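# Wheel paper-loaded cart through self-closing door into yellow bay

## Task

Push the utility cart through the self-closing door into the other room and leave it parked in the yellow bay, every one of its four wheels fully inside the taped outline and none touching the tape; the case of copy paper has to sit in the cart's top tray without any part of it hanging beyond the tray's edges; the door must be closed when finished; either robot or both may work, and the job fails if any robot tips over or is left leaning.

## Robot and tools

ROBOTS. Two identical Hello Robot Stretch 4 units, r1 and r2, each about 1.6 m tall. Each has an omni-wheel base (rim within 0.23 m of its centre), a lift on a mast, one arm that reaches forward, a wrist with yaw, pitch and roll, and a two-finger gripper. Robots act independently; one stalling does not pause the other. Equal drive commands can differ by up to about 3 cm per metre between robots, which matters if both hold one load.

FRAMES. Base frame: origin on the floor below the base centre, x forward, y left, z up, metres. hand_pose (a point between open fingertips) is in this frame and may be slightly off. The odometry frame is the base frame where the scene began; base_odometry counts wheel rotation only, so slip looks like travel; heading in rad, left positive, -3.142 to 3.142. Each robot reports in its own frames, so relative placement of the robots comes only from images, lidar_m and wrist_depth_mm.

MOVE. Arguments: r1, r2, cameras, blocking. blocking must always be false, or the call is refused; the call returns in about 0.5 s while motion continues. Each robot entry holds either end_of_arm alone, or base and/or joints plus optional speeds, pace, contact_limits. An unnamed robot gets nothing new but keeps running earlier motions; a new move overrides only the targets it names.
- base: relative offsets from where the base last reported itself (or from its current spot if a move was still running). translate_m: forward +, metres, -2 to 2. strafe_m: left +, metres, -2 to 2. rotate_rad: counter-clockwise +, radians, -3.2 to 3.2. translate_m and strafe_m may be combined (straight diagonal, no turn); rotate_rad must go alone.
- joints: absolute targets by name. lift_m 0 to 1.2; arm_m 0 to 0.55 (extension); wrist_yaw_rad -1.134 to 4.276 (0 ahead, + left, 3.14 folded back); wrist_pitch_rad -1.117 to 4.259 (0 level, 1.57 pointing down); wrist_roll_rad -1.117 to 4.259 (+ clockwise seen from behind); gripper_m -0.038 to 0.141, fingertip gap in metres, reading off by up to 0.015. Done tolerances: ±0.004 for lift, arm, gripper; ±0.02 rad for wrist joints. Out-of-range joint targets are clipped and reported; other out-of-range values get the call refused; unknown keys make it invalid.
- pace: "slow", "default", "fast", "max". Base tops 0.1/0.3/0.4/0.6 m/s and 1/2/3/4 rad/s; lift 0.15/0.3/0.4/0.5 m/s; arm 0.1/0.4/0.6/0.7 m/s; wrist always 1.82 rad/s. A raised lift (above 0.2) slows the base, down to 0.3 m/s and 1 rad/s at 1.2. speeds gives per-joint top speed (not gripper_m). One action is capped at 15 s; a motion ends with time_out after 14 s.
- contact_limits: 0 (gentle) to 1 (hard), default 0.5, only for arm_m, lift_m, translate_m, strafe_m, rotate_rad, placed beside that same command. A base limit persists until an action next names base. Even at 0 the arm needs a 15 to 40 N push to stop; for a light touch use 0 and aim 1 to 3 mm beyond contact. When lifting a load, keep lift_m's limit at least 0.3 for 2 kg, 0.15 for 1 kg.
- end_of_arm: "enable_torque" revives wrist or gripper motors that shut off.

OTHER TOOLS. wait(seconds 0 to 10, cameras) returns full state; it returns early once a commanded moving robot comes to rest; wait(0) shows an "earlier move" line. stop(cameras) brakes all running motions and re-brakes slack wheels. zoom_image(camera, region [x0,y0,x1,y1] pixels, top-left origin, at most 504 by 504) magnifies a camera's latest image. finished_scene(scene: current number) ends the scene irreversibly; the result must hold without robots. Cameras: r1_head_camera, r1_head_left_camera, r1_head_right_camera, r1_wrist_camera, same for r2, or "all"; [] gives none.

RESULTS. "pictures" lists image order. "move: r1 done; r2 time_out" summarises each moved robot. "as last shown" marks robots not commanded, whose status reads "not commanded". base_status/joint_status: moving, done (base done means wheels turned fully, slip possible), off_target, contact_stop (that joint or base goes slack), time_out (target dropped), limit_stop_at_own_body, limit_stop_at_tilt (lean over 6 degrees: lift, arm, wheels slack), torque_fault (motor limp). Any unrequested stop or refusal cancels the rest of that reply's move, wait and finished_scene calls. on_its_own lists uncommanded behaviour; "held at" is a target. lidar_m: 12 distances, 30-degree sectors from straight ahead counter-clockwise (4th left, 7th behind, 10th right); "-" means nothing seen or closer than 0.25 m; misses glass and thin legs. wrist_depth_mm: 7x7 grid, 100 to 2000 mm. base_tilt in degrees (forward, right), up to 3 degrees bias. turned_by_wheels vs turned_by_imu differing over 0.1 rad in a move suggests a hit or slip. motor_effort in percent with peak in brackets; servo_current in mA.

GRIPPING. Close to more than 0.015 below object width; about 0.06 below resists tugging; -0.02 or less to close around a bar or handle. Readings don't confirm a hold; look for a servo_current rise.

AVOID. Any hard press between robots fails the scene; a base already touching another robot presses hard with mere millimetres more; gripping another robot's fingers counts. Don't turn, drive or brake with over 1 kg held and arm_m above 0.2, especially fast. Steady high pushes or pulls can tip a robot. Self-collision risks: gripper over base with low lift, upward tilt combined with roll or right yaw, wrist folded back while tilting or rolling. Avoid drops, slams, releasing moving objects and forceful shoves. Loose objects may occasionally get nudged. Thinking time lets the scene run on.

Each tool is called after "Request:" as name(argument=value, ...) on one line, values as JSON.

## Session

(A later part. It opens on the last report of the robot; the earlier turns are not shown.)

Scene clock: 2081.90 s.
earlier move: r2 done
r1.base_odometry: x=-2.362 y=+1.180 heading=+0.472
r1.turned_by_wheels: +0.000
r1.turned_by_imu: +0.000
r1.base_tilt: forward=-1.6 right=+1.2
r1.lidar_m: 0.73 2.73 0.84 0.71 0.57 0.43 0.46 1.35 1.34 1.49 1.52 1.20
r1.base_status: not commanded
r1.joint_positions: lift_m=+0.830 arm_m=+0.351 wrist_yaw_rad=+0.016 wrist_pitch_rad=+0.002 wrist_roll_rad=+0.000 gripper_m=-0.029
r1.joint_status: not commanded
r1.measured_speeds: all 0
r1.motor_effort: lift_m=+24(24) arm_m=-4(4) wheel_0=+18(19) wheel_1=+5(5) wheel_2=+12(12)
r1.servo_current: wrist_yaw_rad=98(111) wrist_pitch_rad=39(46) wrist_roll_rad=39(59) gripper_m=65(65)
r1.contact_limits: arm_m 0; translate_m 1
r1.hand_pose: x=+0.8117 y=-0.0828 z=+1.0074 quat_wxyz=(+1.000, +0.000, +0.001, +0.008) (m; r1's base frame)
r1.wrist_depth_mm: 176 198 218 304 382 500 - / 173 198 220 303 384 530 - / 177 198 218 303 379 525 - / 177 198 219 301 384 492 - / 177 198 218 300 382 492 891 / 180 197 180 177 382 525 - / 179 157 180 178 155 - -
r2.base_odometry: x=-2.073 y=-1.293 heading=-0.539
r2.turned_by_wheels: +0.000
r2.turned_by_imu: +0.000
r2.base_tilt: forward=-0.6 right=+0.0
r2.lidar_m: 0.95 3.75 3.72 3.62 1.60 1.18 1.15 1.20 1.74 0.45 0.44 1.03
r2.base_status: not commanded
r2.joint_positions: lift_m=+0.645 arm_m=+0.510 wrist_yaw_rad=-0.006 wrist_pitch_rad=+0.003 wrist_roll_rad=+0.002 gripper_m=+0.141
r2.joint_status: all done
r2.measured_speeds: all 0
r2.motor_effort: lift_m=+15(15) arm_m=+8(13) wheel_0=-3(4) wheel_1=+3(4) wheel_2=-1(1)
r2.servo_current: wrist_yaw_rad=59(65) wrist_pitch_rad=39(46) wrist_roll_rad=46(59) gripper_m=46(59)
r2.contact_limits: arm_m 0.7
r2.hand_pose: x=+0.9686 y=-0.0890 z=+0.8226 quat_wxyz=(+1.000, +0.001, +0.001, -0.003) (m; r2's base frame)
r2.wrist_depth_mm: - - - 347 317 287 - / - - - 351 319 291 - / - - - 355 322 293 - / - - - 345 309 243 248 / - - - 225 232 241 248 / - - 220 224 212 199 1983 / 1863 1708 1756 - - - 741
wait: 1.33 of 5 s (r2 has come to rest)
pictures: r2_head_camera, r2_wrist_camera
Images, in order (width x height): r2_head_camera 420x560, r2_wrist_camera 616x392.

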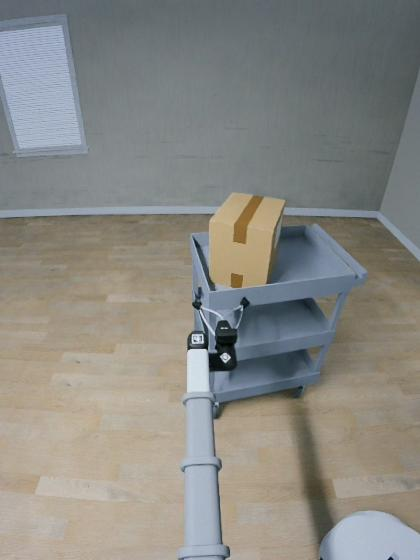

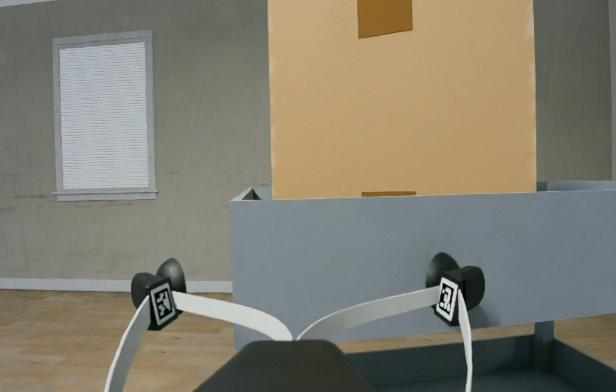

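Request:
move(blocking=false, cameras=[], r2={"joints":{"arm_m":0.548},"pace":"slow","contact_limits":{"arm_m":0.7}})

Request:
wait(seconds=5, cameras=["r2_head_camera","r2_wrist_camera","r1_head_left_camera"])

Scene clock: 2086.43 s.
move: r2 moving
r1: as last shown
r1.lidar_m: 0.72 2.77 0.84 0.72 0.59 0.46 0.46 1.37 1.36 1.49 1.55 1.19
r1.motor_effort: lift_m=+24(24) arm_m=-4(4) wheel_0=+18(18) wheel_1=+5(5) wheel_2=+12(12)
r1.servo_current: wrist_yaw_rad=104(111) wrist_pitch_rad=46(46) wrist_roll_rad=46(59) gripper_m=52(59)
r1.contact_limits: arm_m 0; translate_m 1
r1.wrist_depth_mm: 176 198 218 303 389 504 - / 172 198 218 303 384 530 - / 176 198 219 303 387 525 - / 177 198 219 301 382 492 - / 177 198 218 301 382 496 - / 181 197 180 178 382 521 - / 179 157 180 178 155 - -
r2.base_odometry: x=-2.073 y=-1.293 heading=-0.539
r2.turned_by_wheels: +0.000
r2.turned_by_imu: +0.001
r2.base_tilt: forward=-0.6 right=+0.1
r2.lidar_m: 0.96 3.79 3.72 3.62 1.61 1.20 1.14 1.24 1.73 0.44 0.44 1.04
r2.base_status: not commanded
r2.joint_positions: lift_m=+0.645 arm_m=+0.522 wrist_yaw_rad=-0.006 wrist_pitch_rad=+0.003 wrist_roll_rad=+0.002 gripper_m=+0.141
r2.joint_status: arm_m moving
r2.measured_speeds: translate_m=+0.000 strafe_m=+0.000 rotate_rad=+0.000 lift_m=+0.000 arm_m=+0.048 wrist_yaw_rad=+0.000 wrist_pitch_rad=+0.000 wrist_roll_rad=+0.000
r2.motor_effort: lift_m=+15(15) arm_m=+9(10) wheel_0=-4(4) wheel_1=+3(3) wheel_2=-1(2)
r2.servo_current: wrist_yaw_rad=46(59) wrist_pitch_rad=39(46) wrist_roll_rad=39(59) gripper_m=59(59)
r2.contact_limits: arm_m 0.7
r2.hand_pose: x=+0.9812 y=-0.0890 z=+0.8226 quat_wxyz=(+1.000, +0.001, +0.001, -0.003) (m; r2's base frame)
r2.wrist_depth_mm: - - - 349 317 287 - / - - - 353 317 290 - / - - - 357 322 294 - / - - - 345 310 241 246 / - - - 226 232 239 245 / - - 222 225 217 198 723 / 1808 1756 1756 - - - 715
pictures: none
No camera images: "cameras" was empty.

Scene clock: 2087.43 s.
earlier move: r2 done
r1.base_odometry: x=-2.362 y=+1.180 heading=+0.472
r1.turned_by_wheels: +0.000
r1.turned_by_imu: +0.000
r1.base_tilt: forward=-1.6 right=+1.2
r1.lidar_m: 0.72 2.76 0.86 0.72 0.59 0.44 0.46 1.36 1.36 1.53 1.56 1.21
r1.base_status: not commanded
r1.joint_positions: lift_m=+0.830 arm_m=+0.351 wrist_yaw_rad=+0.016 wrist_pitch_rad=+0.002 wrist_roll_rad=+0.000 gripper_m=-0.029
r1.joint_status: not commanded
r1.measured_speeds: all 0
r1.motor_effort: lift_m=+24(24) arm_m=-4(4) wheel_0=+18(19) wheel_1=+4(5) wheel_2=+12(12)
r1.servo_current: wrist_yaw_rad=91(111) wrist_pitch_rad=46(46) wrist_roll_rad=52(72) gripper_m=59(65)
r1.contact_limits: arm_m 0; translate_m 1
r1.hand_pose: x=+0.8117 y=-0.0828 z=+1.0074 quat_wxyz=(+1.000, +0.000, +0.001, +0.008) (m; r1's base frame)
r1.wrist_depth_mm: 177 198 219 304 387 500 - / 173 198 219 304 384 530 - / 177 198 218 304 384 525 - / 177 198 218 303 382 492 - / 177 198 217 303 382 488 - / 180 197 180 178 382 521 - / 179 158 180 178 156 - -
r2.base_odometry: x=-2.073 y=-1.293 heading=-0.539
r2.turned_by_wheels: +0.000
r2.turned_by_imu: +0.000
r2.base_tilt: forward=-0.7 right=+0.1
r2.lidar_m: 1.00 3.81 3.75 3.64 1.58 1.21 1.14 1.22 1.75 0.44 0.45 1.06
r2.base_status: not commanded
r2.joint_positions: lift_m=+0.645 arm_m=+0.547 wrist_yaw_rad=-0.005 wrist_pitch_rad=+0.003 wrist_roll_rad=+0.002 gripper_m=+0.141
r2.joint_status: all done
r2.measured_speeds: all 0
r2.motor_effort: lift_m=+15(15) arm_m=+8(10) wheel_0=-3(4) wheel_1=+3(4) wheel_2=-1(2)
r2.servo_current: wrist_yaw_rad=52(65) wrist_pitch_rad=39(46) wrist_roll_rad=46(59) gripper_m=52(59)
r2.contact_limits: arm_m 0.7
r2.hand_pose: x=+1.0062 y=-0.0888 z=+0.8226 quat_wxyz=(+1.000, +0.001, +0.001, -0.002) (m; r2's base frame)
r2.wrist_depth_mm: - - - 357 319 289 - / - - - 362 322 291 - / - - - 364 324 293 - / - - - 353 238 239 242 / - - - 230 235 238 241 / - - 229 230 200 200 699 / 1863 1708 1756 - - - 707
wait: 1.00 of 5 s (r2 has come to rest)
pictures: r1_head_left_camera, r2_head_camera, r2_wrist_camera
Images, in order (width x height): r1_head_left_camera 420x672, r2_head_camera 420x560, r2_wrist_camera 616x392.

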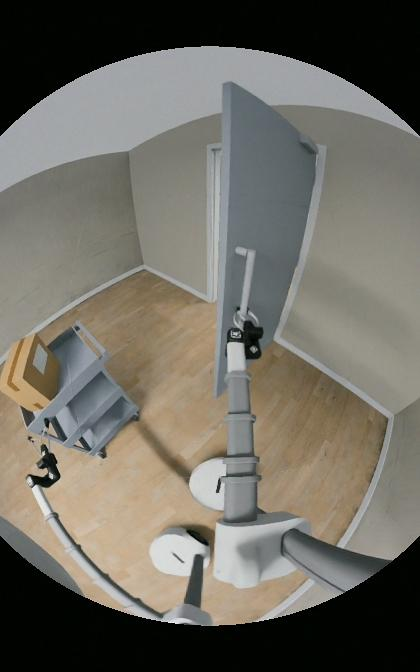

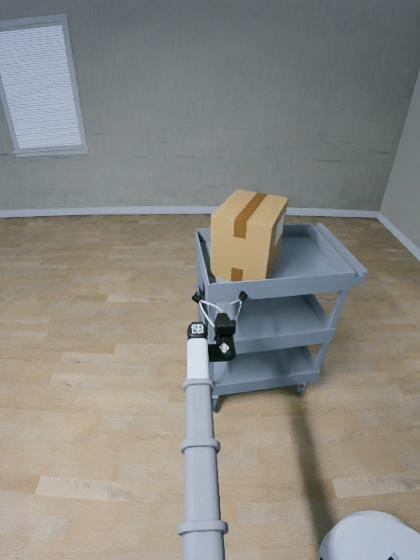

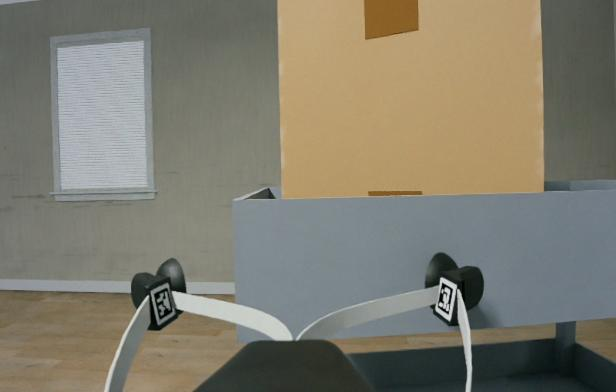

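Request:
move(blocking=false, cameras=[], r2={"joints":{"arm_m":0.3}})

Request:
wait(seconds=3, cameras=[])

Request:
move(blocking=false, cameras=[], r2={"base":{"strafe_m":1.0},"joints":{"arm_m":0.0}})

Request:
wait(seconds=8, cameras=[])

Request:
move(blocking=false, cameras=[], r2={"base":{"translate_m":1.3}})

Request:
wait(seconds=8, cameras=[])

Request:
move(blocking=false, cameras=[], r2={"base":{"rotate_rad":-1.57}})

Request:
wait(seconds=6, cameras=["r2_head_camera","r2_wrist_camera","r2_head_right_camera"])

Scene clock: 2106.37 s.
move: r2 moving
r1: as last shown
r1.base_tilt: forward=-1.6 right=+1.3
r1.lidar_m: 0.73 2.74 0.83 0.70 0.60 0.44 0.48 1.37 1.34 1.51 1.56 1.18
r1.servo_current: wrist_yaw_rad=91(104) wrist_pitch_rad=46(52) wrist_roll_rad=39(59) gripper_m=59(59)
r1.contact_limits: arm_m 0; translate_m 1
r1.wrist_depth_mm: 176 198 219 304 387 500 - / 173 198 219 301 384 530 - / 177 197 219 303 384 525 - / 177 198 218 301 384 496 - / 178 198 217 301 382 496 - / 180 197 179 177 382 521 - / 179 158 179 177 155 - -
r2.base_odometry: x=-2.073 y=-1.293 heading=-0.539
r2.turned_by_wheels: +0.000
r2.turned_by_imu: +0.001
r2.base_tilt: forward=-0.7 right=+0.0
r2.lidar_m: 1.01 3.77 3.74 3.63 1.60 1.21 1.14 1.23 1.74 0.45 0.45 1.07
r2.base_status: not commanded
r2.joint_positions: lift_m=+0.645 arm_m=+0.497 wrist_yaw_rad=-0.003 wrist_pitch_rad=+0.003 wrist_roll_rad=+0.002 gripper_m=+0.141
r2.joint_status: arm_m moving
r2.measured_speeds: translate_m=+0.000 strafe_m=+0.000 rotate_rad=+0.000 lift_m=+0.000 arm_m=-0.195 wrist_yaw_rad=+0.000 wrist_pitch_rad=+0.000 wrist_roll_rad=+0.000
r2.motor_effort: lift_m=+15(15) arm_m=-5(11) wheel_0=-3(4) wheel_1=+3(3) wheel_2=-1(1)
r2.servo_current: wrist_yaw_rad=46(65) wrist_pitch_rad=46(46) wrist_roll_rad=46(59) gripper_m=46(52)
r2.hand_pose: x=+0.9561 y=-0.0882 z=+0.8226 quat_wxyz=(+1.000, +0.001, +0.001, -0.001) (m; r2's base frame)
r2.wrist_depth_mm: - - - 402 357 324 - / - - - 404 357 327 - / - - - 407 362 324 - / - - - 273 276 278 282 / - - - 272 274 281 282 / - - - 166 276 - - / 1808 1756 1808 - - - 732
pictures: none
No camera images: "cameras" was empty.

Scene clock: 2107.73 s.
earlier move: r2 done
r1.base_odometry: x=-2.362 y=+1.180 heading=+0.472
r1.turned_by_wheels: +0.000
r1.turned_by_imu: +0.000
r1.base_tilt: forward=-1.6 right=+1.2
r1.lidar_m: 0.73 2.76 0.84 0.65 0.58 0.43 0.45 1.36 1.34 1.53 1.55 1.18
r1.base_status: not commanded
r1.joint_positions: lift_m=+0.830 arm_m=+0.351 wrist_yaw_rad=+0.016 wrist_pitch_rad=+0.002 wrist_roll_rad=+0.000 gripper_m=-0.029
r1.joint_status: not commanded
r1.measured_speeds: all 0
r1.on_its_own: wrist_yaw_rad is at rest, and its servo_current (111 mA) is outside its rest range (0 to 104 mA)
r1.motor_effort: lift_m=+24(24) arm_m=-4(4) wheel_0=+19(19) wheel_1=+4(5) wheel_2=+12(12)
r1.servo_current: wrist_yaw_rad=111(111) wrist_pitch_rad=46(52) wrist_roll_rad=39(72) gripper_m=52(65)
r1.contact_limits: arm_m 0; translate_m 1
r1.hand_pose: x=+0.8117 y=-0.0828 z=+1.0074 quat_wxyz=(+1.000, +0.000, +0.001, +0.008) (m; r1's base frame)
r1.wrist_depth_mm: 177 198 219 304 387 500 - / 173 198 219 304 387 525 - / 176 198 219 304 382 525 - / 177 197 218 303 379 492 - / 178 198 218 303 379 484 - / 180 196 180 177 382 525 - / 178 157 180 178 155 - -
r2.base_odometry: x=-2.073 y=-1.293 heading=-0.539
r2.turned_by_wheels: +0.000
r2.turned_by_imu: +0.000
r2.base_tilt: forward=-0.6 right=+0.1
r2.lidar_m: 0.99 3.78 3.71 3.63 1.58 1.18 1.13 1.20 1.74 0.45 0.45 1.06
r2.base_status: not commanded
r2.joint_positions: lift_m=+0.645 arm_m=+0.300 wrist_yaw_rad=-0.003 wrist_pitch_rad=+0.003 wrist_roll_rad=+0.002 gripper_m=+0.141
r2.joint_status: all done
r2.measured_speeds: all 0
r2.motor_effort: lift_m=+15(15) arm_m=-7(12) wheel_0=-3(4) wheel_1=+3(3) wheel_2=-1(1)
r2.servo_current: wrist_yaw_rad=39(65) wrist_pitch_rad=33(46) wrist_roll_rad=46(59) gripper_m=52(52)
r2.hand_pose: x=+0.7593 y=-0.0882 z=+0.8226 quat_wxyz=(+1.000, +0.001, +0.001, -0.001) (m; r2's base frame)
r2.wrist_depth_mm: - - - - - - - / - - - 609 549 - - / - - - 609 544 - - / - - - 477 484 492 500 / - - - 484 488 496 - / - - - - 212 204 - / 1808 1708 1863 - - - -
wait: 1.37 of 3 s (r2 has come to rest)
pictures: none
No camera images: "cameras" was empty.

Scene clock: 2108.23 s.
move: r2 moving
r1.base_odometry: x=-2.362 y=+1.180 heading=+0.472
r1.turned_by_wheels: +0.000
r1.turned_by_imu: +0.000
r1.base_tilt: forward=-1.6 right=+1.2
r1.lidar_m: 0.73 2.77 0.84 0.65 0.58 0.47 0.52 1.37 1.36 1.51 1.56 1.18
r1.base_status: not commanded
r1.joint_positions: lift_m=+0.830 arm_m=+0.351 wrist_yaw_rad=+0.016 wrist_pitch_rad=+0.002 wrist_roll_rad=+0.000 gripper_m=-0.029
r1.joint_status: not commanded
r1.measured_speeds: all 0
r1.motor_effort: lift_m=+24(24) arm_m=-4(4) wheel_0=+18(19) wheel_1=+5(5) wheel_2=+12(12)
r1.servo_current: wrist_yaw_rad=78(104) wrist_pitch_rad=39(52) wrist_roll_rad=59(59) gripper_m=59(59)
r1.contact_limits: arm_m 0; translate_m 1
r1.hand_pose: x=+0.8117 y=-0.0828 z=+1.0074 quat_wxyz=(+1.000, +0.000, +0.001, +0.008) (m; r1's base frame)
r1.wrist_depth_mm: 176 198 220 304 389 504 - / 173 198 219 304 384 530 - / 176 198 219 306 382 525 - / 177 198 219 303 384 496 - / 177 197 218 300 384 496 878 / 180 197 180 178 379 521 - / 179 157 180 178 155 - -
r2.base_odometry: x=-2.054 y=-1.262 heading=-0.539
r2.turned_by_wheels: +0.000
r2.turned_by_imu: +0.000
r2.base_tilt: forward=-0.7 right=+0.1
r2.lidar_m: 1.01 3.78 3.72 3.57 1.60 1.18 1.15 1.21 1.70 0.47 0.49 1.07
r2.base_status: strafe_m moving
r2.joint_positions: lift_m=+0.645 arm_m=+0.249 wrist_yaw_rad=-0.003 wrist_pitch_rad=+0.003 wrist_roll_rad=+0.002 gripper_m=+0.141
r2.joint_status: arm_m moving
r2.measured_speeds: translate_m=+0.001 strafe_m=+0.141 rotate_rad=-0.008 lift_m=+0.000 arm_m=-0.195 wrist_yaw_rad=+0.000 wrist_pitch_rad=+0.000 wrist_roll_rad=+0.000
r2.motor_effort: lift_m=+15(15) arm_m=-9(11) wheel_0=-11(13) wheel_1=+10(13) wheel_2=+0(2)
r2.servo_current: wrist_yaw_rad=46(52) wrist_pitch_rad=39(46) wrist_roll_rad=46(59) gripper_m=46(59)
r2.hand_pose: x=+0.7086 y=-0.0882 z=+0.8226 quat_wxyz=(+1.000, +0.001, +0.001, -0.001) (m; r2's base frame)
r2.wrist_depth_mm: - - - - - - - / - - - - 597 - - / - - - - 597 - - / - - - - 525 530 539 / - - - - - 539 - / - - - 530 199 202 - / 1808 1756 1808 - - - -
pictures: none
No camera images: "cameras" was empty.

Scene clock: 2112.40 s.
earlier move: r2 done
r1.base_odometry: x=-2.362 y=+1.180 heading=+0.472
r1.turned_by_wheels: +0.000
r1.turned_by_imu: +0.000
r1.base_tilt: forward=-1.6 right=+1.2
r1.lidar_m: 0.73 2.74 0.84 0.90 1.46 1.42 1.69 1.37 1.36 1.51 1.53 1.19
r1.base_status: not commanded
r1.joint_positions: lift_m=+0.830 arm_m=+0.351 wrist_yaw_rad=+0.016 wrist_pitch_rad=+0.002 wrist_roll_rad=+0.000 gripper_m=-0.029
r1.joint_status: not commanded
r1.measured_speeds: all 0
r1.motor_effort: lift_m=+24(24) arm_m=-4(4) wheel_0=+18(19) wheel_1=+5(5) wheel_2=+12(12)
r1.servo_current: wrist_yaw_rad=104(117) wrist_pitch_rad=46(52) wrist_roll_rad=52(72) gripper_m=59(65)
r1.contact_limits: arm_m 0; translate_m 1
r1.hand_pose: x=+0.8117 y=-0.0828 z=+1.0074 quat_wxyz=(+1.000, +0.000, +0.001, +0.008) (m; r1's base frame)
r1.wrist_depth_mm: 176 198 219 306 387 500 - / 173 198 219 304 384 525 - / 176 198 219 304 384 525 - / 176 197 218 303 382 492 - / 177 198 218 301 382 492 - / 180 196 180 177 382 521 - / 179 157 180 177 155 - -
r2.base_odometry: x=-1.560 y=-0.435 heading=-0.539
r2.turned_by_wheels: +0.000
r2.turned_by_imu: +0.001
r2.base_tilt: forward=-0.7 right=+0.0
r2.lidar_m: 3.63 3.61 2.71 2.63 1.54 1.13 1.10 1.18 1.67 1.42 1.44 1.44
r2.base_status: done
r2.joint_positions: lift_m=+0.645 arm_m=+0.000 wrist_yaw_rad=-0.003 wrist_pitch_rad=+0.003 wrist_roll_rad=+0.002 gripper_m=+0.141
r2.joint_status: all done
r2.measured_speeds: all 0
r2.motor_effort: lift_m=+15(15) arm_m=-7(11) wheel_0=-2(14) wheel_1=+1(13) wheel_2=+0(2)
r2.servo_current: wrist_yaw_rad=52(59) wrist_pitch_rad=39(52) wrist_roll_rad=59(59) gripper_m=52(59)
r2.hand_pose: x=+0.4592 y=-0.0882 z=+0.8226 quat_wxyz=(+1.000, +0.001, +0.001, -0.001) (m; r2's base frame)
r2.wrist_depth_mm: - - - - - - - / - - - - - - - / - - - - - - - / - - - - - - - / - - - - - - - / - - - - - - - / 1808 1708 1863 - 1863 1756 1756
wait: 4.17 of 8 s (r2 has come to rest)
pictures: none
No camera images: "cameras" was empty.

Scene clock: 2112.90 s.
move: r2 moving
r1: as last shown
r1.base_tilt: forward=-1.6 right=+1.3
r1.lidar_m: 0.72 2.78 0.83 0.90 1.57 1.42 1.70 1.35 1.36 1.50 1.56 1.18
r1.servo_current: wrist_yaw_rad=98(104) wrist_pitch_rad=46(46) wrist_roll_rad=26(59) gripper_m=65(65)
r1.contact_limits: arm_m 0; translate_m 1
r1.wrist_depth_mm: 177 198 218 304 392 508 - / 172 198 219 303 387 525 - / 177 198 218 303 384 521 - / 176 197 218 304 382 488 - / 177 198 218 304 379 492 - / 180 196 179 177 382 525 - / 180 157 180 177 156 - -
r2.base_odometry: x=-1.533 y=-0.451 heading=-0.539
r2.turned_by_wheels: +0.000
r2.turned_by_imu: +0.000
r2.base_tilt: forward=-0.7 right=+0.1
r2.lidar_m: 3.59 3.59 2.69 2.61 1.57 1.18 1.12 1.22 1.69 1.43 1.42 1.48
r2.base_status: translate_m moving
r2.joint_positions: lift_m=+0.645 arm_m=+0.000 wrist_yaw_rad=-0.003 wrist_pitch_rad=+0.003 wrist_roll_rad=+0.002 gripper_m=+0.141
r2.joint_status: not commanded
r2.measured_speeds: translate_m=+0.123 strafe_m=+0.000 rotate_rad=+0.002 lift_m=+0.000 arm_m=+0.000 wrist_yaw_rad=+0.000 wrist_pitch_rad=+0.000 wrist_roll_rad=+0.000
r2.motor_effort: lift_m=+15(15) arm_m=-7(7) wheel_0=+7(10) wheel_1=+7(9) wheel_2=-12(13)
r2.servo_current: wrist_yaw_rad=33(52) wrist_pitch_rad=39(46) wrist_roll_rad=46(52) gripper_m=52(52)
r2.hand_pose: x=+0.4592 y=-0.0882 z=+0.8226 quat_wxyz=(+1.000, +0.001, +0.001, -0.001) (m; r2's base frame)
r2.wrist_depth_mm: - - - - - - - / - - - - - - - / - - - - - - - / - - - - - - - / - - - - - - - / - - - - - - - / 1808 1756 1863 - 1808 1708 1661
pictures: none
No camera images: "cameras" was empty.

Scene clock: 2118.23 s.
earlier move: r2 done
r1.base_odometry: x=-2.362 y=+1.180 heading=+0.472
r1.turned_by_wheels: +0.000
r1.turned_by_imu: +0.000
r1.base_tilt: forward=-1.6 right=+1.2
r1.lidar_m: 0.72 2.75 0.84 0.90 1.74 3.21 1.69 1.38 1.34 1.52 1.53 1.22
r1.base_status: not commanded
r1.joint_positions: lift_m=+0.830 arm_m=+0.351 wrist_yaw_rad=+0.016 wrist_pitch_rad=+0.002 wrist_roll_rad=+0.000 gripper_m=-0.029
r1.joint_status: not commanded
r1.measured_speeds: all 0
r1.motor_effort: lift_m=+24(24) arm_m=-4(4) wheel_0=+18(19) wheel_1=+5(5) wheel_2=+12(12)
r1.servo_current: wrist_yaw_rad=85(117) wrist_pitch_rad=39(52) wrist_roll_rad=52(78) gripper_m=59(65)
r1.contact_limits: arm_m 0; translate_m 1
r1.hand_pose: x=+0.8117 y=-0.0828 z=+1.0074 quat_wxyz=(+1.000, +0.000, +0.001, +0.008) (m; r1's base frame)
r1.wrist_depth_mm: 176 198 220 303 387 500 - / 173 198 219 304 387 525 - / 177 198 218 303 387 525 - / 177 199 218 301 384 496 - / 177 198 218 301 379 492 - / 181 197 180 178 382 521 - / 179 158 180 178 155 - -
r2.base_odometry: x=-0.444 y=-1.102 heading=-0.539
r2.turned_by_wheels: +0.000
r2.turned_by_imu: +0.002
r2.base_tilt: forward=-0.7 right=+0.1
r2.lidar_m: 2.33 2.42 2.65 2.56 2.72 2.49 2.39 2.53 1.09 0.99 3.23 2.43
r2.base_status: done
r2.joint_positions: lift_m=+0.645 arm_m=+0.000 wrist_yaw_rad=-0.003 wrist_pitch_rad=+0.003 wrist_roll_rad=+0.002 gripper_m=+0.141
r2.joint_status: not commanded
r2.measured_speeds: all 0
r2.motor_effort: lift_m=+15(15) arm_m=-7(7) wheel_0=+3(10) wheel_1=+4(9) wheel_2=-3(15)
r2.servo_current: wrist_yaw_rad=46(59) wrist_pitch_rad=46(46) wrist_roll_rad=33(59) gripper_m=46(59)
r2.hand_pose: x=+0.4592 y=-0.0882 z=+0.8226 quat_wxyz=(+1.000, +0.001, +0.001, -0.001) (m; r2's base frame)
r2.wrist_depth_mm: - - - - - - - / - - - - - - - / - - - - - - - / - - - - - - - / - - - - - - - / - - - - - - - / 1863 1708 1863 - 1808 1708 1708
wait: 5.33 of 8 s (r2 has come to rest)
pictures: none
No camera images: "cameras" was empty.

Scene clock: 2118.73 s.
move: r2 moving
r1: as last shown
r1.base_tilt: forward=-1.6 right=+1.3
r1.lidar_m: 0.72 2.75 0.82 0.90 1.74 3.19 1.64 1.37 1.35 1.52 1.54 1.17
r1.motor_effort: lift_m=+24(24) arm_m=-4(4) wheel_0=+18(18) wheel_1=+5(5) wheel_2=+12(12)
r1.servo_current: wrist_yaw_rad=104(104) wrist_pitch_rad=39(52) wrist_roll_rad=46(59) gripper_m=65(65)
r1.contact_limits: arm_m 0; translate_m 1
r1.wrist_depth_mm: 176 198 218 306 387 500 - / 173 198 219 303 387 525 - / 177 198 218 303 382 525 - / 177 198 218 303 382 496 - / 177 198 218 303 379 496 - / 181 197 180 177 382 521 - / 179 157 179 178 155 - -
r2.base_odometry: x=-0.444 y=-1.102 heading=-0.791
r2.turned_by_wheels: -0.252
r2.turned_by_imu: -0.245
r2.base_tilt: forward=-0.7 right=+0.1
r2.lidar_m: 2.34 2.34 2.84 2.58 2.59 2.72 2.39 2.40 1.76 1.00 1.00 2.63
r2.base_status: rotate_rad moving
r2.joint_positions: lift_m=+0.645 arm_m=+0.000 wrist_yaw_rad=-0.003 wrist_pitch_rad=+0.003 wrist_roll_rad=+0.002 gripper_m=+0.141
r2.joint_status: not commanded
r2.measured_speeds: translate_m=+0.003 strafe_m=-0.001 rotate_rad=-0.969 lift_m=+0.000 arm_m=+0.000 wrist_yaw_rad=+0.000 wrist_pitch_rad=+0.000 wrist_roll_rad=+0.000
r2.motor_effort: lift_m=+15(15) arm_m=-7(7) wheel_0=+6(10) wheel_1=+10(10) wheel_2=+9(11)
r2.servo_current: wrist_yaw_rad=33(52) wrist_pitch_rad=39(52) wrist_roll_rad=46(59) gripper_m=46(59)
r2.hand_pose: x=+0.4592 y=-0.0882 z=+0.8226 quat_wxyz=(+1.000, +0.001, +0.001, -0.001) (m; r2's base frame)
r2.wrist_depth_mm: 1863 - - - - - - / 1863 - - - - - - / 1921 - - - - - - / 1983 - - - - - - / - - - - - - - / - - - - - - - / 1756 1708 1921 - 1863 1661 1756
pictures: none
No camera images: "cameras" was empty.

Scene clock: 2120.30 s.
earlier move: r2 done
r1.base_odometry: x=-2.362 y=+1.180 heading=+0.472
r1.turned_by_wheels: +0.000
r1.turned_by_imu: +0.000
r1.base_tilt: forward=-1.6 right=+1.2
r1.lidar_m: 0.72 2.76 0.81 0.90 1.65 3.21 1.65 1.36 1.36 1.51 1.52 1.18
r1.base_status: not commanded
r1.joint_positions: lift_m=+0.830 arm_m=+0.351 wrist_yaw_rad=+0.016 wrist_pitch_rad=+0.002 wrist_roll_rad=+0.000 gripper_m=-0.029
r1.joint_status: not commanded
r1.measured_speeds: all 0
r1.on_its_own: wrist_yaw_rad is at rest, and its servo_current (111 mA) is outside its rest range (0 to 104 mA)
r1.motor_effort: lift_m=+24(24) arm_m=-4(4) wheel_0=+18(19) wheel_1=+4(5) wheel_2=+12(12)
r1.servo_current: wrist_yaw_rad=111(117) wrist_pitch_rad=39(52) wrist_roll_rad=52(72) gripper_m=59(65)
r1.contact_limits: arm_m 0; translate_m 1
r1.hand_pose: x=+0.8117 y=-0.0828 z=+1.0074 quat_wxyz=(+1.000, +0.000, +0.001, +0.008) (m; r1's base frame)
r1.wrist_depth_mm: 176 198 218 303 389 504 - / 173 198 220 303 384 530 - / 177 198 219 303 382 525 - / 177 199 218 303 382 492 - / 177 198 217 300 384 496 891 / 181 197 180 178 379 525 - / 179 157 180 177 156 - -
r2.base_odometry: x=-0.444 y=-1.102 heading=-2.108
r2.turned_by_wheels: -1.317
r2.turned_by_imu: -1.282
r2.base_tilt: forward=-0.7 right=+0.1
r2.lidar_m: 0.98 3.17 2.42 2.35 2.47 2.63 2.57 2.75 2.45 2.37 2.56 1.06
r2.base_status: done
r2.joint_positions: lift_m=+0.645 arm_m=+0.000 wrist_yaw_rad=-0.003 wrist_pitch_rad=+0.003 wrist_roll_rad=+0.002 gripper_m=+0.141
r2.joint_status: not commanded
r2.measured_speeds: all 0
r2.motor_effort: lift_m=+15(15) arm_m=-7(7) wheel_0=+4(12) wheel_1=+4(12) wheel_2=+4(11)
r2.servo_current: wrist_yaw_rad=46(59) wrist_pitch_rad=46(52) wrist_roll_rad=52(59) gripper_m=52(59)
r2.hand_pose: x=+0.4593 y=-0.0882 z=+0.8226 quat_wxyz=(+1.000, +0.001, +0.001, -0.001) (m; r2's base frame)
r2.wrist_depth_mm: - - - - - - - / - - - - - - - / - - - 842 - - - / - - - 854 1921 - - / - - - - - - - / - - 216 158 198 - - / 1808 1708 1618 - 1661 1661 1308
wait: 1.57 of 6 s (r2 has come to rest)
pictures: r2_head_camera, r2_head_right_camera, r2_wrist_camera
Images, in order (width x height): r2_head_camera 420x560, r2_head_right_camera 420x672, r2_wrist_camera 616x392.

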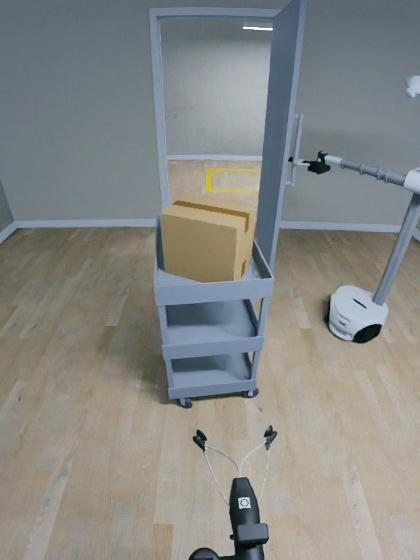

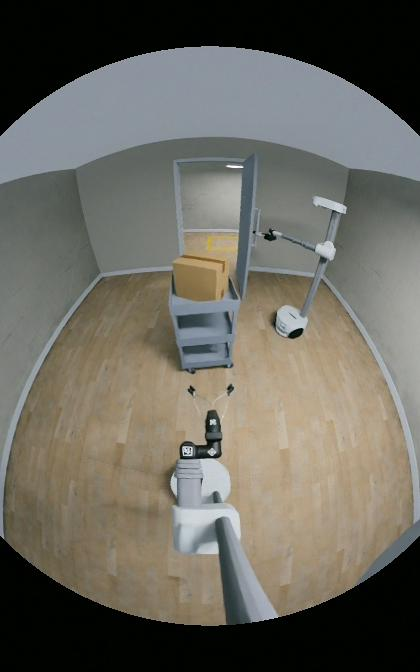

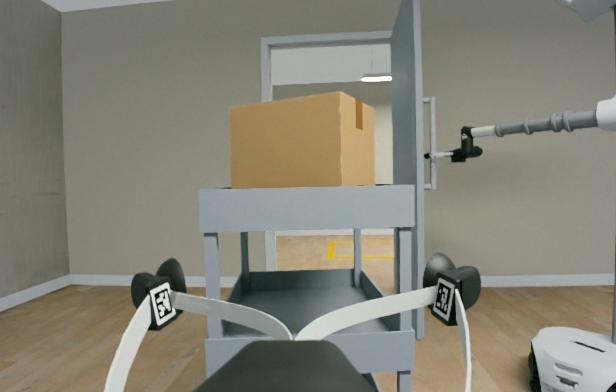

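Request:
move(blocking=false, cameras=[], r2={"base":{"rotate_rad":-0.055}})

Request:
wait(seconds=2, cameras=["r2_head_camera","r2_wrist_camera"])

Scene clock: 2141.40 s.
move: r2 moving
r1.base_odometry: x=-2.362 y=+1.180 heading=+0.472
r1.turned_by_wheels: +0.000
r1.turned_by_imu: +0.000
r1.base_tilt: forward=-1.6 right=+1.2
r1.lidar_m: 0.72 2.77 0.83 0.90 1.66 3.24 1.66 1.38 1.35 1.51 1.56 1.19
r1.base_status: not commanded
r1.joint_positions: lift_m=+0.830 arm_m=+0.351 wrist_yaw_rad=+0.016 wrist_pitch_rad=+0.002 wrist_roll_rad=+0.000 gripper_m=-0.029
r1.joint_status: not commanded
r1.measured_speeds: all 0
r1.motor_effort: lift_m=+24(24) arm_m=-4(4) wheel_0=+18(19) wheel_1=+4(5) wheel_2=+12(12)
r1.servo_current: wrist_yaw_rad=98(104) wrist_pitch_rad=46(52) wrist_roll_rad=39(59) gripper_m=52(59)
r1.contact_limits: arm_m 0; translate_m 1
r1.hand_pose: x=+0.8117 y=-0.0828 z=+1.0074 quat_wxyz=(+1.000, +0.000, +0.001, +0.008) (m; r1's base frame)
r1.wrist_depth_mm: 177 198 219 306 387 500 - / 173 198 219 303 387 521 - / 177 198 220 303 384 525 - / 177 199 218 303 384 496 - / 177 197 218 301 384 488 - / 180 197 179 177 382 521 - / 179 158 180 177 156 - -
r2.base_odometry: x=-0.444 y=-1.102 heading=-2.162
r2.turned_by_wheels: -0.054
r2.turned_by_imu: -0.052
r2.base_tilt: forward=-0.7 right=+0.1
r2.lidar_m: 1.00 3.34 2.42 2.34 2.44 2.67 2.56 2.69 2.48 2.39 2.51 1.73
r2.base_status: rotate_rad moving
r2.joint_positions: lift_m=+0.645 arm_m=+0.000 wrist_yaw_rad=-0.002 wrist_pitch_rad=+0.003 wrist_roll_rad=+0.002 gripper_m=+0.141
r2.joint_status: not commanded
r2.measured_speeds: all 0
r2.motor_effort: lift_m=+15(15) arm_m=-7(7) wheel_0=-1(9) wheel_1=+2(9) wheel_2=+5(9)
r2.servo_current: wrist_yaw_rad=46(59) wrist_pitch_rad=33(46) wrist_roll_rad=46(52) gripper_m=46(59)
r2.hand_pose: x=+0.4593 y=-0.0881 z=+0.8226 quat_wxyz=(+1.000, +0.001, +0.001, -0.001) (m; r2's base frame)
r2.wrist_depth_mm: - - - - - - - / - - - - - - - / - - 917 854 - - - / - - 917 842 - - - / - - - - - - - / - - 190 157 809 - - / 1808 1808 - - 1863 1708 1336
pictures: none
No camera images: "cameras" was empty.

Scene clock: 2141.53 s.
earlier move: r2 done
r1.base_odometry: x=-2.362 y=+1.180 heading=+0.472
r1.turned_by_wheels: +0.000
r1.turned_by_imu: +0.000
r1.base_tilt: forward=-1.6 right=+1.2
r1.lidar_m: 0.72 2.75 0.84 0.90 1.64 3.22 1.68 1.37 1.35 1.52 1.52 1.22
r1.base_status: not commanded
r1.joint_positions: lift_m=+0.830 arm_m=+0.351 wrist_yaw_rad=+0.016 wrist_pitch_rad=+0.002 wrist_roll_rad=+0.000 gripper_m=-0.029
r1.joint_status: not commanded
r1.measured_speeds: all 0
r1.motor_effort: lift_m=+24(24) arm_m=-4(4) wheel_0=+18(19) wheel_1=+4(5) wheel_2=+12(12)
r1.servo_current: wrist_yaw_rad=78(104) wrist_pitch_rad=39(52) wrist_roll_rad=52(59) gripper_m=52(59)
r1.contact_limits: arm_m 0; translate_m 1
r1.hand_pose: x=+0.8117 y=-0.0828 z=+1.0074 quat_wxyz=(+1.000, +0.000, +0.001, +0.008) (m; r1's base frame)
r1.wrist_depth_mm: 176 198 217 306 384 504 - / 173 198 218 304 384 530 - / 177 198 218 303 382 525 - / 176 198 218 301 382 492 - / 177 198 218 303 382 492 891 / 180 196 180 177 382 521 - / 179 157 179 178 155 - -
r2.base_odometry: x=-0.444 y=-1.102 heading=-2.162
r2.turned_by_wheels: +0.000
r2.turned_by_imu: +0.000
r2.base_tilt: forward=-0.6 right=+0.0
r2.lidar_m: 0.99 3.33 2.45 2.34 2.44 2.69 2.57 2.68 2.48 2.37 2.51 1.76
r2.base_status: done
r2.joint_positions: lift_m=+0.645 arm_m=+0.000 wrist_yaw_rad=-0.002 wrist_pitch_rad=+0.003 wrist_roll_rad=+0.002 gripper_m=+0.141
r2.joint_status: not commanded
r2.measured_speeds: all 0
r2.motor_effort: lift_m=+15(15) arm_m=-7(7) wheel_0=+3(9) wheel_1=+2(9) wheel_2=+3(9)
r2.servo_current: wrist_yaw_rad=52(59) wrist_pitch_rad=46(46) wrist_roll_rad=46(59) gripper_m=46(59)
r2.hand_pose: x=+0.4593 y=-0.0881 z=+0.8226 quat_wxyz=(+1.000, +0.001, +0.001, -0.001) (m; r2's base frame)
r2.wrist_depth_mm: - - - - - - - / - - - - - - - / - - 917 842 - - - / - - 917 842 - - - / - - - - - - - / - - 191 157 831 - - / 1808 1708 - - 1808 1708 1336
wait: 0.13 of 2 s (r2 has come to rest)
pictures: r2_head_camera, r2_wrist_camera
Images, in order (width x height): r2_head_camera 420x560, r2_wrist_camera 616x392.

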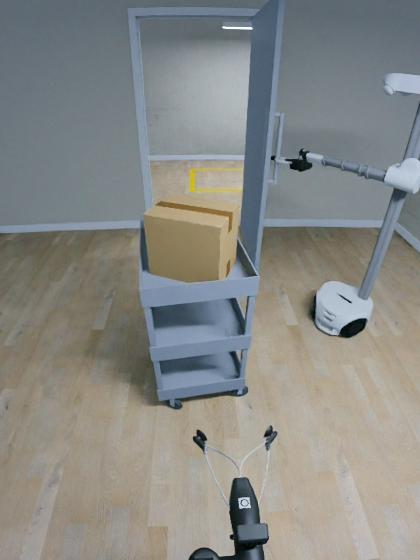

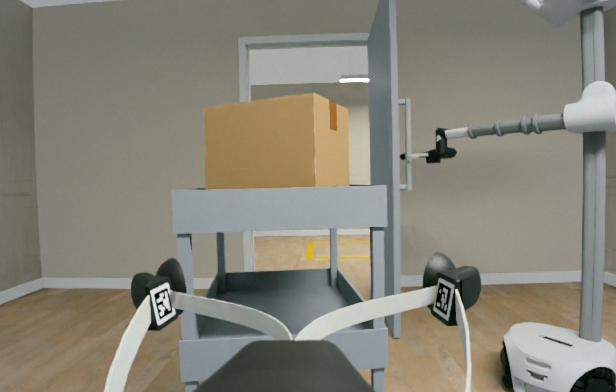

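Request:
move(blocking=false, cameras=[], r2={"base":{"translate_m":0.6,"strafe_m":0.05},"pace":"slow"})

Request:
wait(seconds=9, cameras=["r2_head_camera","r2_wrist_camera"])

Scene clock: 2154.20 s.
move: r2 moving
r1: as last shown
r1.base_tilt: forward=-1.5 right=+1.2
r1.lidar_m: 0.74 2.75 0.85 0.89 1.62 3.23 1.63 1.36 1.35 1.53 1.55 1.17
r1.motor_effort: lift_m=+24(24) arm_m=-4(4) wheel_0=+18(19) wheel_1=+5(5) wheel_2=+12(12)
r1.servo_current: wrist_yaw_rad=78(111) wrist_pitch_rad=46(46) wrist_roll_rad=39(59) gripper_m=59(65)
r1.contact_limits: arm_m 0; translate_m 1
r1.wrist_depth_mm: 176 198 220 303 384 500 - / 173 198 219 304 387 530 - / 177 198 219 304 382 525 - / 177 198 218 303 384 496 - / 177 197 218 303 382 500 904 / 180 196 180 178 382 521 - / 179 158 179 177 155 - -
r2.base_odometry: x=-0.450 y=-1.113 heading=-2.162
r2.turned_by_wheels: +0.000
r2.turned_by_imu: +0.001
r2.base_tilt: forward=-0.6 right=+0.0
r2.lidar_m: 0.98 3.33 2.44 2.34 2.43 2.67 2.59 2.67 2.48 2.41 2.52 1.73
r2.base_status: translate_m moving; strafe_m moving
r2.joint_positions: lift_m=+0.645 arm_m=+0.000 wrist_yaw_rad=-0.002 wrist_pitch_rad=+0.003 wrist_roll_rad=+0.002 gripper_m=+0.141
r2.joint_status: not commanded
r2.measured_speeds: translate_m=+0.048 strafe_m=+0.004 rotate_rad=-0.002 lift_m=+0.000 arm_m=+0.000 wrist_yaw_rad=+0.000 wrist_pitch_rad=+0.000 wrist_roll_rad=+0.000
r2.motor_effort: lift_m=+15(15) arm_m=-7(7) wheel_0=+5(11) wheel_1=+7(8) wheel_2=-9(9)
r2.servo_current: wrist_yaw_rad=52(59) wrist_pitch_rad=39(46) wrist_roll_rad=46(52) gripper_m=52(52)
r2.hand_pose: x=+0.4593 y=-0.0881 z=+0.8226 quat_wxyz=(+1.000, +0.001, +0.001, -0.001) (m; r2's base frame)
r2.wrist_depth_mm: - - - - - - - / - - - - - - - / - - 904 831 - - - / - - 917 842 - - - / - - - - - - - / - - 191 157 820 - - / 1863 1756 768 - 1863 1708 1308
pictures: none
No camera images: "cameras" was empty.

Scene clock: 2161.00 s.
earlier move: r2 done
r1.base_odometry: x=-2.362 y=+1.180 heading=+0.472
r1.turned_by_wheels: +0.000
r1.turned_by_imu: +0.000
r1.base_tilt: forward=-1.6 right=+1.2
r1.lidar_m: 0.73 2.73 0.86 0.93 4.24 3.21 1.68 1.36 1.35 1.52 1.56 1.18
r1.base_status: not commanded
r1.joint_positions: lift_m=+0.830 arm_m=+0.351 wrist_yaw_rad=+0.016 wrist_pitch_rad=+0.002 wrist_roll_rad=+0.000 gripper_m=-0.029
r1.joint_status: not commanded
r1.measured_speeds: all 0
r1.motor_effort: lift_m=+24(24) arm_m=-3(4) wheel_0=+18(19) wheel_1=+5(5) wheel_2=+12(12)
r1.servo_current: wrist_yaw_rad=85(124) wrist_pitch_rad=46(52) wrist_roll_rad=52(72) gripper_m=59(65)
r1.contact_limits: arm_m 0; translate_m 1
r1.hand_pose: x=+0.8117 y=-0.0828 z=+1.0074 quat_wxyz=(+1.000, +0.000, +0.001, +0.008) (m; r1's base frame)
r1.wrist_depth_mm: 176 199 218 303 387 500 - / 173 198 220 301 382 530 - / 176 198 218 304 382 521 - / 177 198 218 303 379 492 - / 177 198 218 301 387 488 891 / 180 197 179 178 382 525 - / 179 157 180 177 155 - -
r2.base_odometry: x=-0.737 y=-1.628 heading=-2.162
r2.turned_by_wheels: +0.000
r2.turned_by_imu: +0.001
r2.base_tilt: forward=-0.7 right=+0.0
r2.lidar_m: 0.44 0.48 2.39 2.30 2.42 3.29 3.22 3.30 2.54 2.45 1.31 0.50
r2.base_status: done
r2.joint_positions: lift_m=+0.645 arm_m=+0.000 wrist_yaw_rad=-0.001 wrist_pitch_rad=+0.003 wrist_roll_rad=+0.002 gripper_m=+0.141
r2.joint_status: not commanded
r2.measured_speeds: all 0
r2.motor_effort: lift_m=+15(15) arm_m=+5(7) wheel_0=+5(11) wheel_1=+6(9) wheel_2=-7(17)
r2.servo_current: wrist_yaw_rad=46(65) wrist_pitch_rad=33(52) wrist_roll_rad=52(65) gripper_m=46(59)
r2.hand_pose: x=+0.4592 y=-0.0876 z=+0.8226 quat_wxyz=(+1.000, +0.001, +0.001, +0.000) (m; r2's base frame)
r2.wrist_depth_mm: - 362 303 279 394 - - / - 364 307 279 392 - - / - 368 309 281 392 - - / - 370 310 283 421 - - / - - - - - - - / - 193 172 - 187 189 - / 1808 1756 - - - - 1756
wait: 6.80 of 9 s (r2 has come to rest)
pictures: r2_head_camera, r2_wrist_camera
Images, in order (width x height): r2_head_camera 420x560, r2_wrist_camera 616x392.

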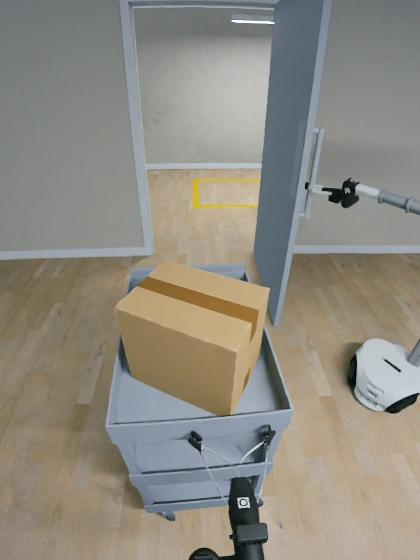

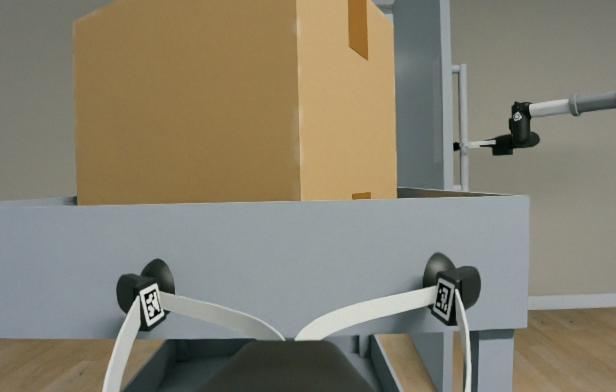

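Request:
move(blocking=false, cameras=[], r2={"base":{"translate_m":-0.04,"strafe_m":0.06},"pace":"slow"})

Request:
wait(seconds=3, cameras=["r2_head_camera","r2_wrist_camera"])

Scene clock: 2170.23 s.
move: r2 moving
r1: as last shown
r1.lidar_m: 0.73 2.76 0.85 0.92 4.25 3.23 1.66 1.36 1.35 1.51 1.54 1.17
r1.motor_effort: lift_m=+24(24) arm_m=-4(4) wheel_0=+18(19) wheel_1=+5(5) wheel_2=+12(12)
r1.servo_current: wrist_yaw_rad=91(104) wrist_pitch_rad=52(52) wrist_roll_rad=59(65) gripper_m=59(59)
r1.contact_limits: arm_m 0; translate_m 1
r1.wrist_depth_mm: 176 198 218 303 389 508 - / 173 198 218 303 384 530 - / 177 198 219 303 384 525 - / 177 198 218 300 382 492 - / 178 197 218 303 382 492 - / 180 197 180 177 382 521 - / 179 158 180 178 155 - -
r2.base_odometry: x=-0.724 y=-1.628 heading=-2.161
r2.turned_by_wheels: +0.000
r2.turned_by_imu: +0.001
r2.base_tilt: forward=-0.7 right=+0.1
r2.lidar_m: 0.46 0.49 2.38 2.28 2.39 3.29 3.20 3.31 2.57 2.47 1.33 0.48
r2.base_status: translate_m moving; strafe_m moving
r2.joint_positions: lift_m=+0.645 arm_m=+0.000 wrist_yaw_rad=-0.001 wrist_pitch_rad=+0.003 wrist_roll_rad=+0.002 gripper_m=+0.141
r2.joint_status: not commanded
r2.measured_speeds: translate_m=-0.026 strafe_m=+0.040 rotate_rad=-0.001 lift_m=+0.000 arm_m=+0.000 wrist_yaw_rad=+0.000 wrist_pitch_rad=+0.000 wrist_roll_rad=+0.000
r2.motor_effort: lift_m=+15(15) arm_m=+5(5) wheel_0=-4(8) wheel_1=+6(9) wheel_2=+9(9)
r2.servo_current: wrist_yaw_rad=39(52) wrist_pitch_rad=46(46) wrist_roll_rad=39(52) gripper_m=46(52)
r2.hand_pose: x=+0.4592 y=-0.0876 z=+0.8226 quat_wxyz=(+1.000, +0.001, +0.001, +0.000) (m; r2's base frame)
r2.wrist_depth_mm: - 375 314 287 382 - - / - 375 314 287 418 - - / - 379 320 289 415 - - / - 384 320 289 415 - - / - - - - - - - / - 190 - 157 187 184 - / 1808 1756 - - - - 1756
pictures: none
No camera images: "cameras" was empty.

Scene clock: 2171.70 s.
earlier move: r2 done
r1.base_odometry: x=-2.362 y=+1.180 heading=+0.472
r1.turned_by_wheels: +0.000
r1.turned_by_imu: +0.000
r1.base_tilt: forward=-1.6 right=+1.2
r1.lidar_m: 0.72 2.75 0.85 0.95 4.24 3.23 1.65 1.36 1.35 1.51 1.54 1.18
r1.base_status: not commanded
r1.joint_positions: lift_m=+0.830 arm_m=+0.351 wrist_yaw_rad=+0.016 wrist_pitch_rad=+0.002 wrist_roll_rad=+0.000 gripper_m=-0.029
r1.joint_status: not commanded
r1.measured_speeds: all 0
r1.motor_effort: lift_m=+24(24) arm_m=-4(4) wheel_0=+18(19) wheel_1=+4(5) wheel_2=+12(12)
r1.servo_current: wrist_yaw_rad=72(104) wrist_pitch_rad=39(52) wrist_roll_rad=33(65) gripper_m=52(65)
r1.contact_limits: arm_m 0; translate_m 1
r1.hand_pose: x=+0.8117 y=-0.0828 z=+1.0074 quat_wxyz=(+1.000, +0.000, +0.001, +0.008) (m; r1's base frame)
r1.wrist_depth_mm: 176 198 218 304 384 504 - / 173 198 219 303 387 530 - / 177 198 219 303 384 521 - / 176 197 217 303 382 488 - / 178 198 218 303 379 496 904 / 180 196 179 178 382 525 - / 179 157 179 177 155 - -
r2.base_odometry: x=-0.665 y=-1.628 heading=-2.161
r2.turned_by_wheels: +0.000
r2.turned_by_imu: +0.000
r2.base_tilt: forward=-0.6 right=+0.1
r2.lidar_m: 0.48 0.51 2.29 2.25 2.36 3.22 3.16 3.27 2.61 2.51 1.37 0.52
r2.base_status: done
r2.joint_positions: lift_m=+0.645 arm_m=+0.000 wrist_yaw_rad=-0.001 wrist_pitch_rad=+0.003 wrist_roll_rad=+0.002 gripper_m=+0.141
r2.joint_status: not commanded
r2.measured_speeds: all 0
r2.motor_effort: lift_m=+15(15) arm_m=+5(5) wheel_0=-3(9) wheel_1=+3(9) wheel_2=+4(9)
r2.servo_current: wrist_yaw_rad=52(59) wrist_pitch_rad=46(46) wrist_roll_rad=46(59) gripper_m=46(59)
r2.hand_pose: x=+0.4592 y=-0.0876 z=+0.8226 quat_wxyz=(+1.000, +0.001, +0.001, +0.000) (m; r2's base frame)
r2.wrist_depth_mm: - - 382 329 330 - - / - - 384 332 362 - - / - - 389 336 359 1499 - / - - 394 338 329 - - / - - - - - - - / - 196 190 157 187 189 - / 289 1756 788 - - 1661 -
wait: 1.47 of 3 s (r2 has come to rest)
pictures: r2_head_camera, r2_wrist_camera
Images, in order (width x height): r2_head_camera 420x560, r2_wrist_camera 616x392.

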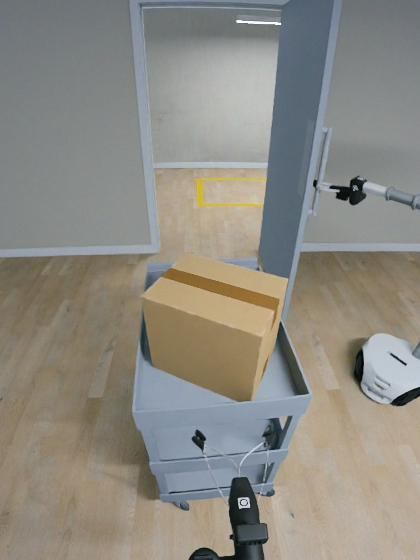

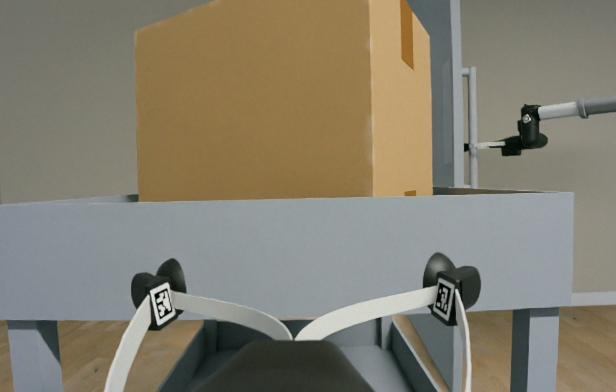

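Request:
move(blocking=false, cameras=[], r2={"base":{"translate_m":0.3},"pace":"slow","contact_limits":{"translate_m":0.6}})

Request:
wait(seconds=6, cameras=["r2_head_camera","r2_wrist_camera"])

Scene clock: 2177.07 s.
move: r2 moving
r1: as last shown
r1.lidar_m: 0.72 2.76 0.85 0.93 4.26 3.23 1.64 1.35 1.34 1.52 1.55 1.23
r1.servo_current: wrist_yaw_rad=85(98) wrist_pitch_rad=39(52) wrist_roll_rad=52(59) gripper_m=52(59)
r1.contact_limits: arm_m 0; translate_m 1
r1.wrist_depth_mm: 176 198 219 303 387 504 - / 173 198 220 304 382 530 - / 177 198 219 304 384 525 - / 177 198 217 301 382 492 - / 177 198 218 300 382 496 - / 180 197 180 178 379 525 - / 179 158 180 177 155 - -
r2.base_odometry: x=-0.671 y=-1.638 heading=-2.161
r2.turned_by_wheels: +0.000
r2.turned_by_imu: +0.001
r2.base_tilt: forward=-0.6 right=+0.0
r2.lidar_m: 0.48 0.49 2.33 2.24 2.31 3.25 3.17 3.30 2.61 2.50 1.37 0.51
r2.base_status: translate_m moving
r2.joint_positions: lift_m=+0.645 arm_m=+0.000 wrist_yaw_rad=-0.001 wrist_pitch_rad=+0.003 wrist_roll_rad=+0.002 gripper_m=+0.141
r2.joint_status: not commanded
r2.measured_speeds: translate_m=+0.048 strafe_m=+0.000 rotate_rad=-0.001 lift_m=+0.000 arm_m=+0.000 wrist_yaw_rad=+0.000 wrist_pitch_rad=+0.000 wrist_roll_rad=+0.000
r2.motor_effort: lift_m=+15(15) arm_m=+5(5) wheel_0=+4(8) wheel_1=+5(6) wheel_2=-8(11)
r2.servo_current: wrist_yaw_rad=52(52) wrist_pitch_rad=46(46) wrist_roll_rad=52(59) gripper_m=52(59)
r2.contact_limits: translate_m 0.6
r2.hand_pose: x=+0.4592 y=-0.0876 z=+0.8226 quat_wxyz=(+1.000, +0.001, +0.001, +0.000) (m; r2's base frame)
r2.wrist_depth_mm: - - 373 319 317 - - / - 445 375 322 343 - - / - - 375 324 343 - - / - 512 379 327 343 - - / - - - - - - - / - 196 191 158 187 189 - / 289 1808 778 - - 1618 -
pictures: none
No camera images: "cameras" was empty.

Scene clock: 2180.87 s.
earlier move: r2 done
r1.base_odometry: x=-2.362 y=+1.180 heading=+0.472
r1.turned_by_wheels: +0.000
r1.turned_by_imu: +0.000
r1.base_tilt: forward=-1.6 right=+1.2
r1.lidar_m: 0.73 0.99 0.96 1.14 4.24 3.23 1.66 1.35 1.34 1.50 1.55 1.21
r1.base_status: not commanded
r1.joint_positions: lift_m=+0.830 arm_m=+0.351 wrist_yaw_rad=+0.016 wrist_pitch_rad=+0.002 wrist_roll_rad=+0.000 gripper_m=-0.029
r1.joint_status: not commanded
r1.measured_speeds: all 0
r1.motor_effort: lift_m=+24(24) arm_m=-4(4) wheel_0=+18(19) wheel_1=+5(5) wheel_2=+12(12)
r1.servo_current: wrist_yaw_rad=91(117) wrist_pitch_rad=39(52) wrist_roll_rad=33(72) gripper_m=59(65)
r1.contact_limits: arm_m 0; translate_m 1
r1.hand_pose: x=+0.8117 y=-0.0828 z=+1.0074 quat_wxyz=(+1.000, +0.000, +0.001, +0.008) (m; r1's base frame)
r1.wrist_depth_mm: 177 198 219 304 387 500 - / 173 198 219 303 387 525 - / 176 197 218 303 384 525 - / 176 198 220 301 379 496 - / 177 198 217 301 382 488 - / 180 197 180 178 382 521 - / 179 158 180 177 155 - -
r2.base_odometry: x=-0.831 y=-1.877 heading=-2.161
r2.turned_by_wheels: +0.000
r2.turned_by_imu: +0.001
r2.base_tilt: forward=-0.7 right=+0.1
r2.lidar_m: 0.45 0.46 2.33 2.25 2.34 3.23 3.48 3.54 2.58 2.48 1.15 0.50
r2.base_status: done
r2.joint_positions: lift_m=+0.645 arm_m=+0.000 wrist_yaw_rad=-0.001 wrist_pitch_rad=+0.003 wrist_roll_rad=+0.002 gripper_m=+0.141
r2.joint_status: not commanded
r2.measured_speeds: all 0
r2.motor_effort: lift_m=+15(15) arm_m=+5(5) wheel_0=+4(11) wheel_1=+4(10) wheel_2=-6(16)
r2.servo_current: wrist_yaw_rad=52(59) wrist_pitch_rad=39(52) wrist_roll_rad=52(65) gripper_m=39(59)
r2.contact_limits: translate_m 0.6
r2.hand_pose: x=+0.4591 y=-0.0877 z=+0.8226 quat_wxyz=(+1.000, +0.001, +0.001, +0.000) (m; r2's base frame)
r2.wrist_depth_mm: 379 301 294 382 - - - / 402 306 294 402 - 1160 - / 404 317 296 399 - 1160 - / 410 312 296 404 - - - / - - - - - - - / - 193 173 153 187 203 - / 1921 831 - - - - 1756
wait: 3.80 of 6 s (r2 has come to rest)
pictures: r2_head_camera, r2_wrist_camera
Images, in order (width x height): r2_head_camera 420x560, r2_wrist_camera 616x392.

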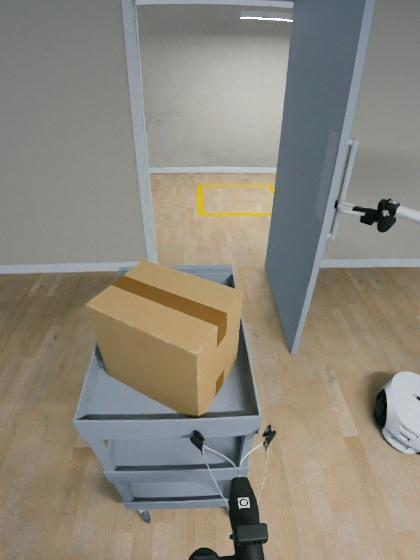

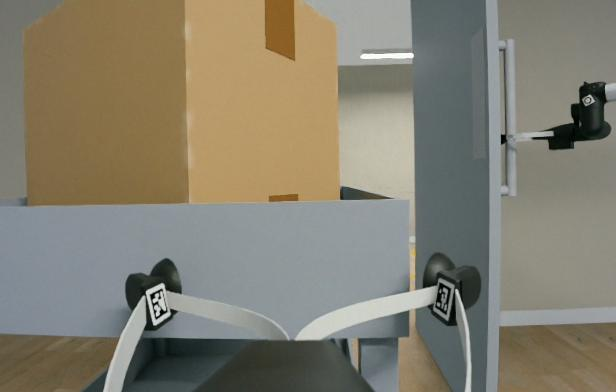

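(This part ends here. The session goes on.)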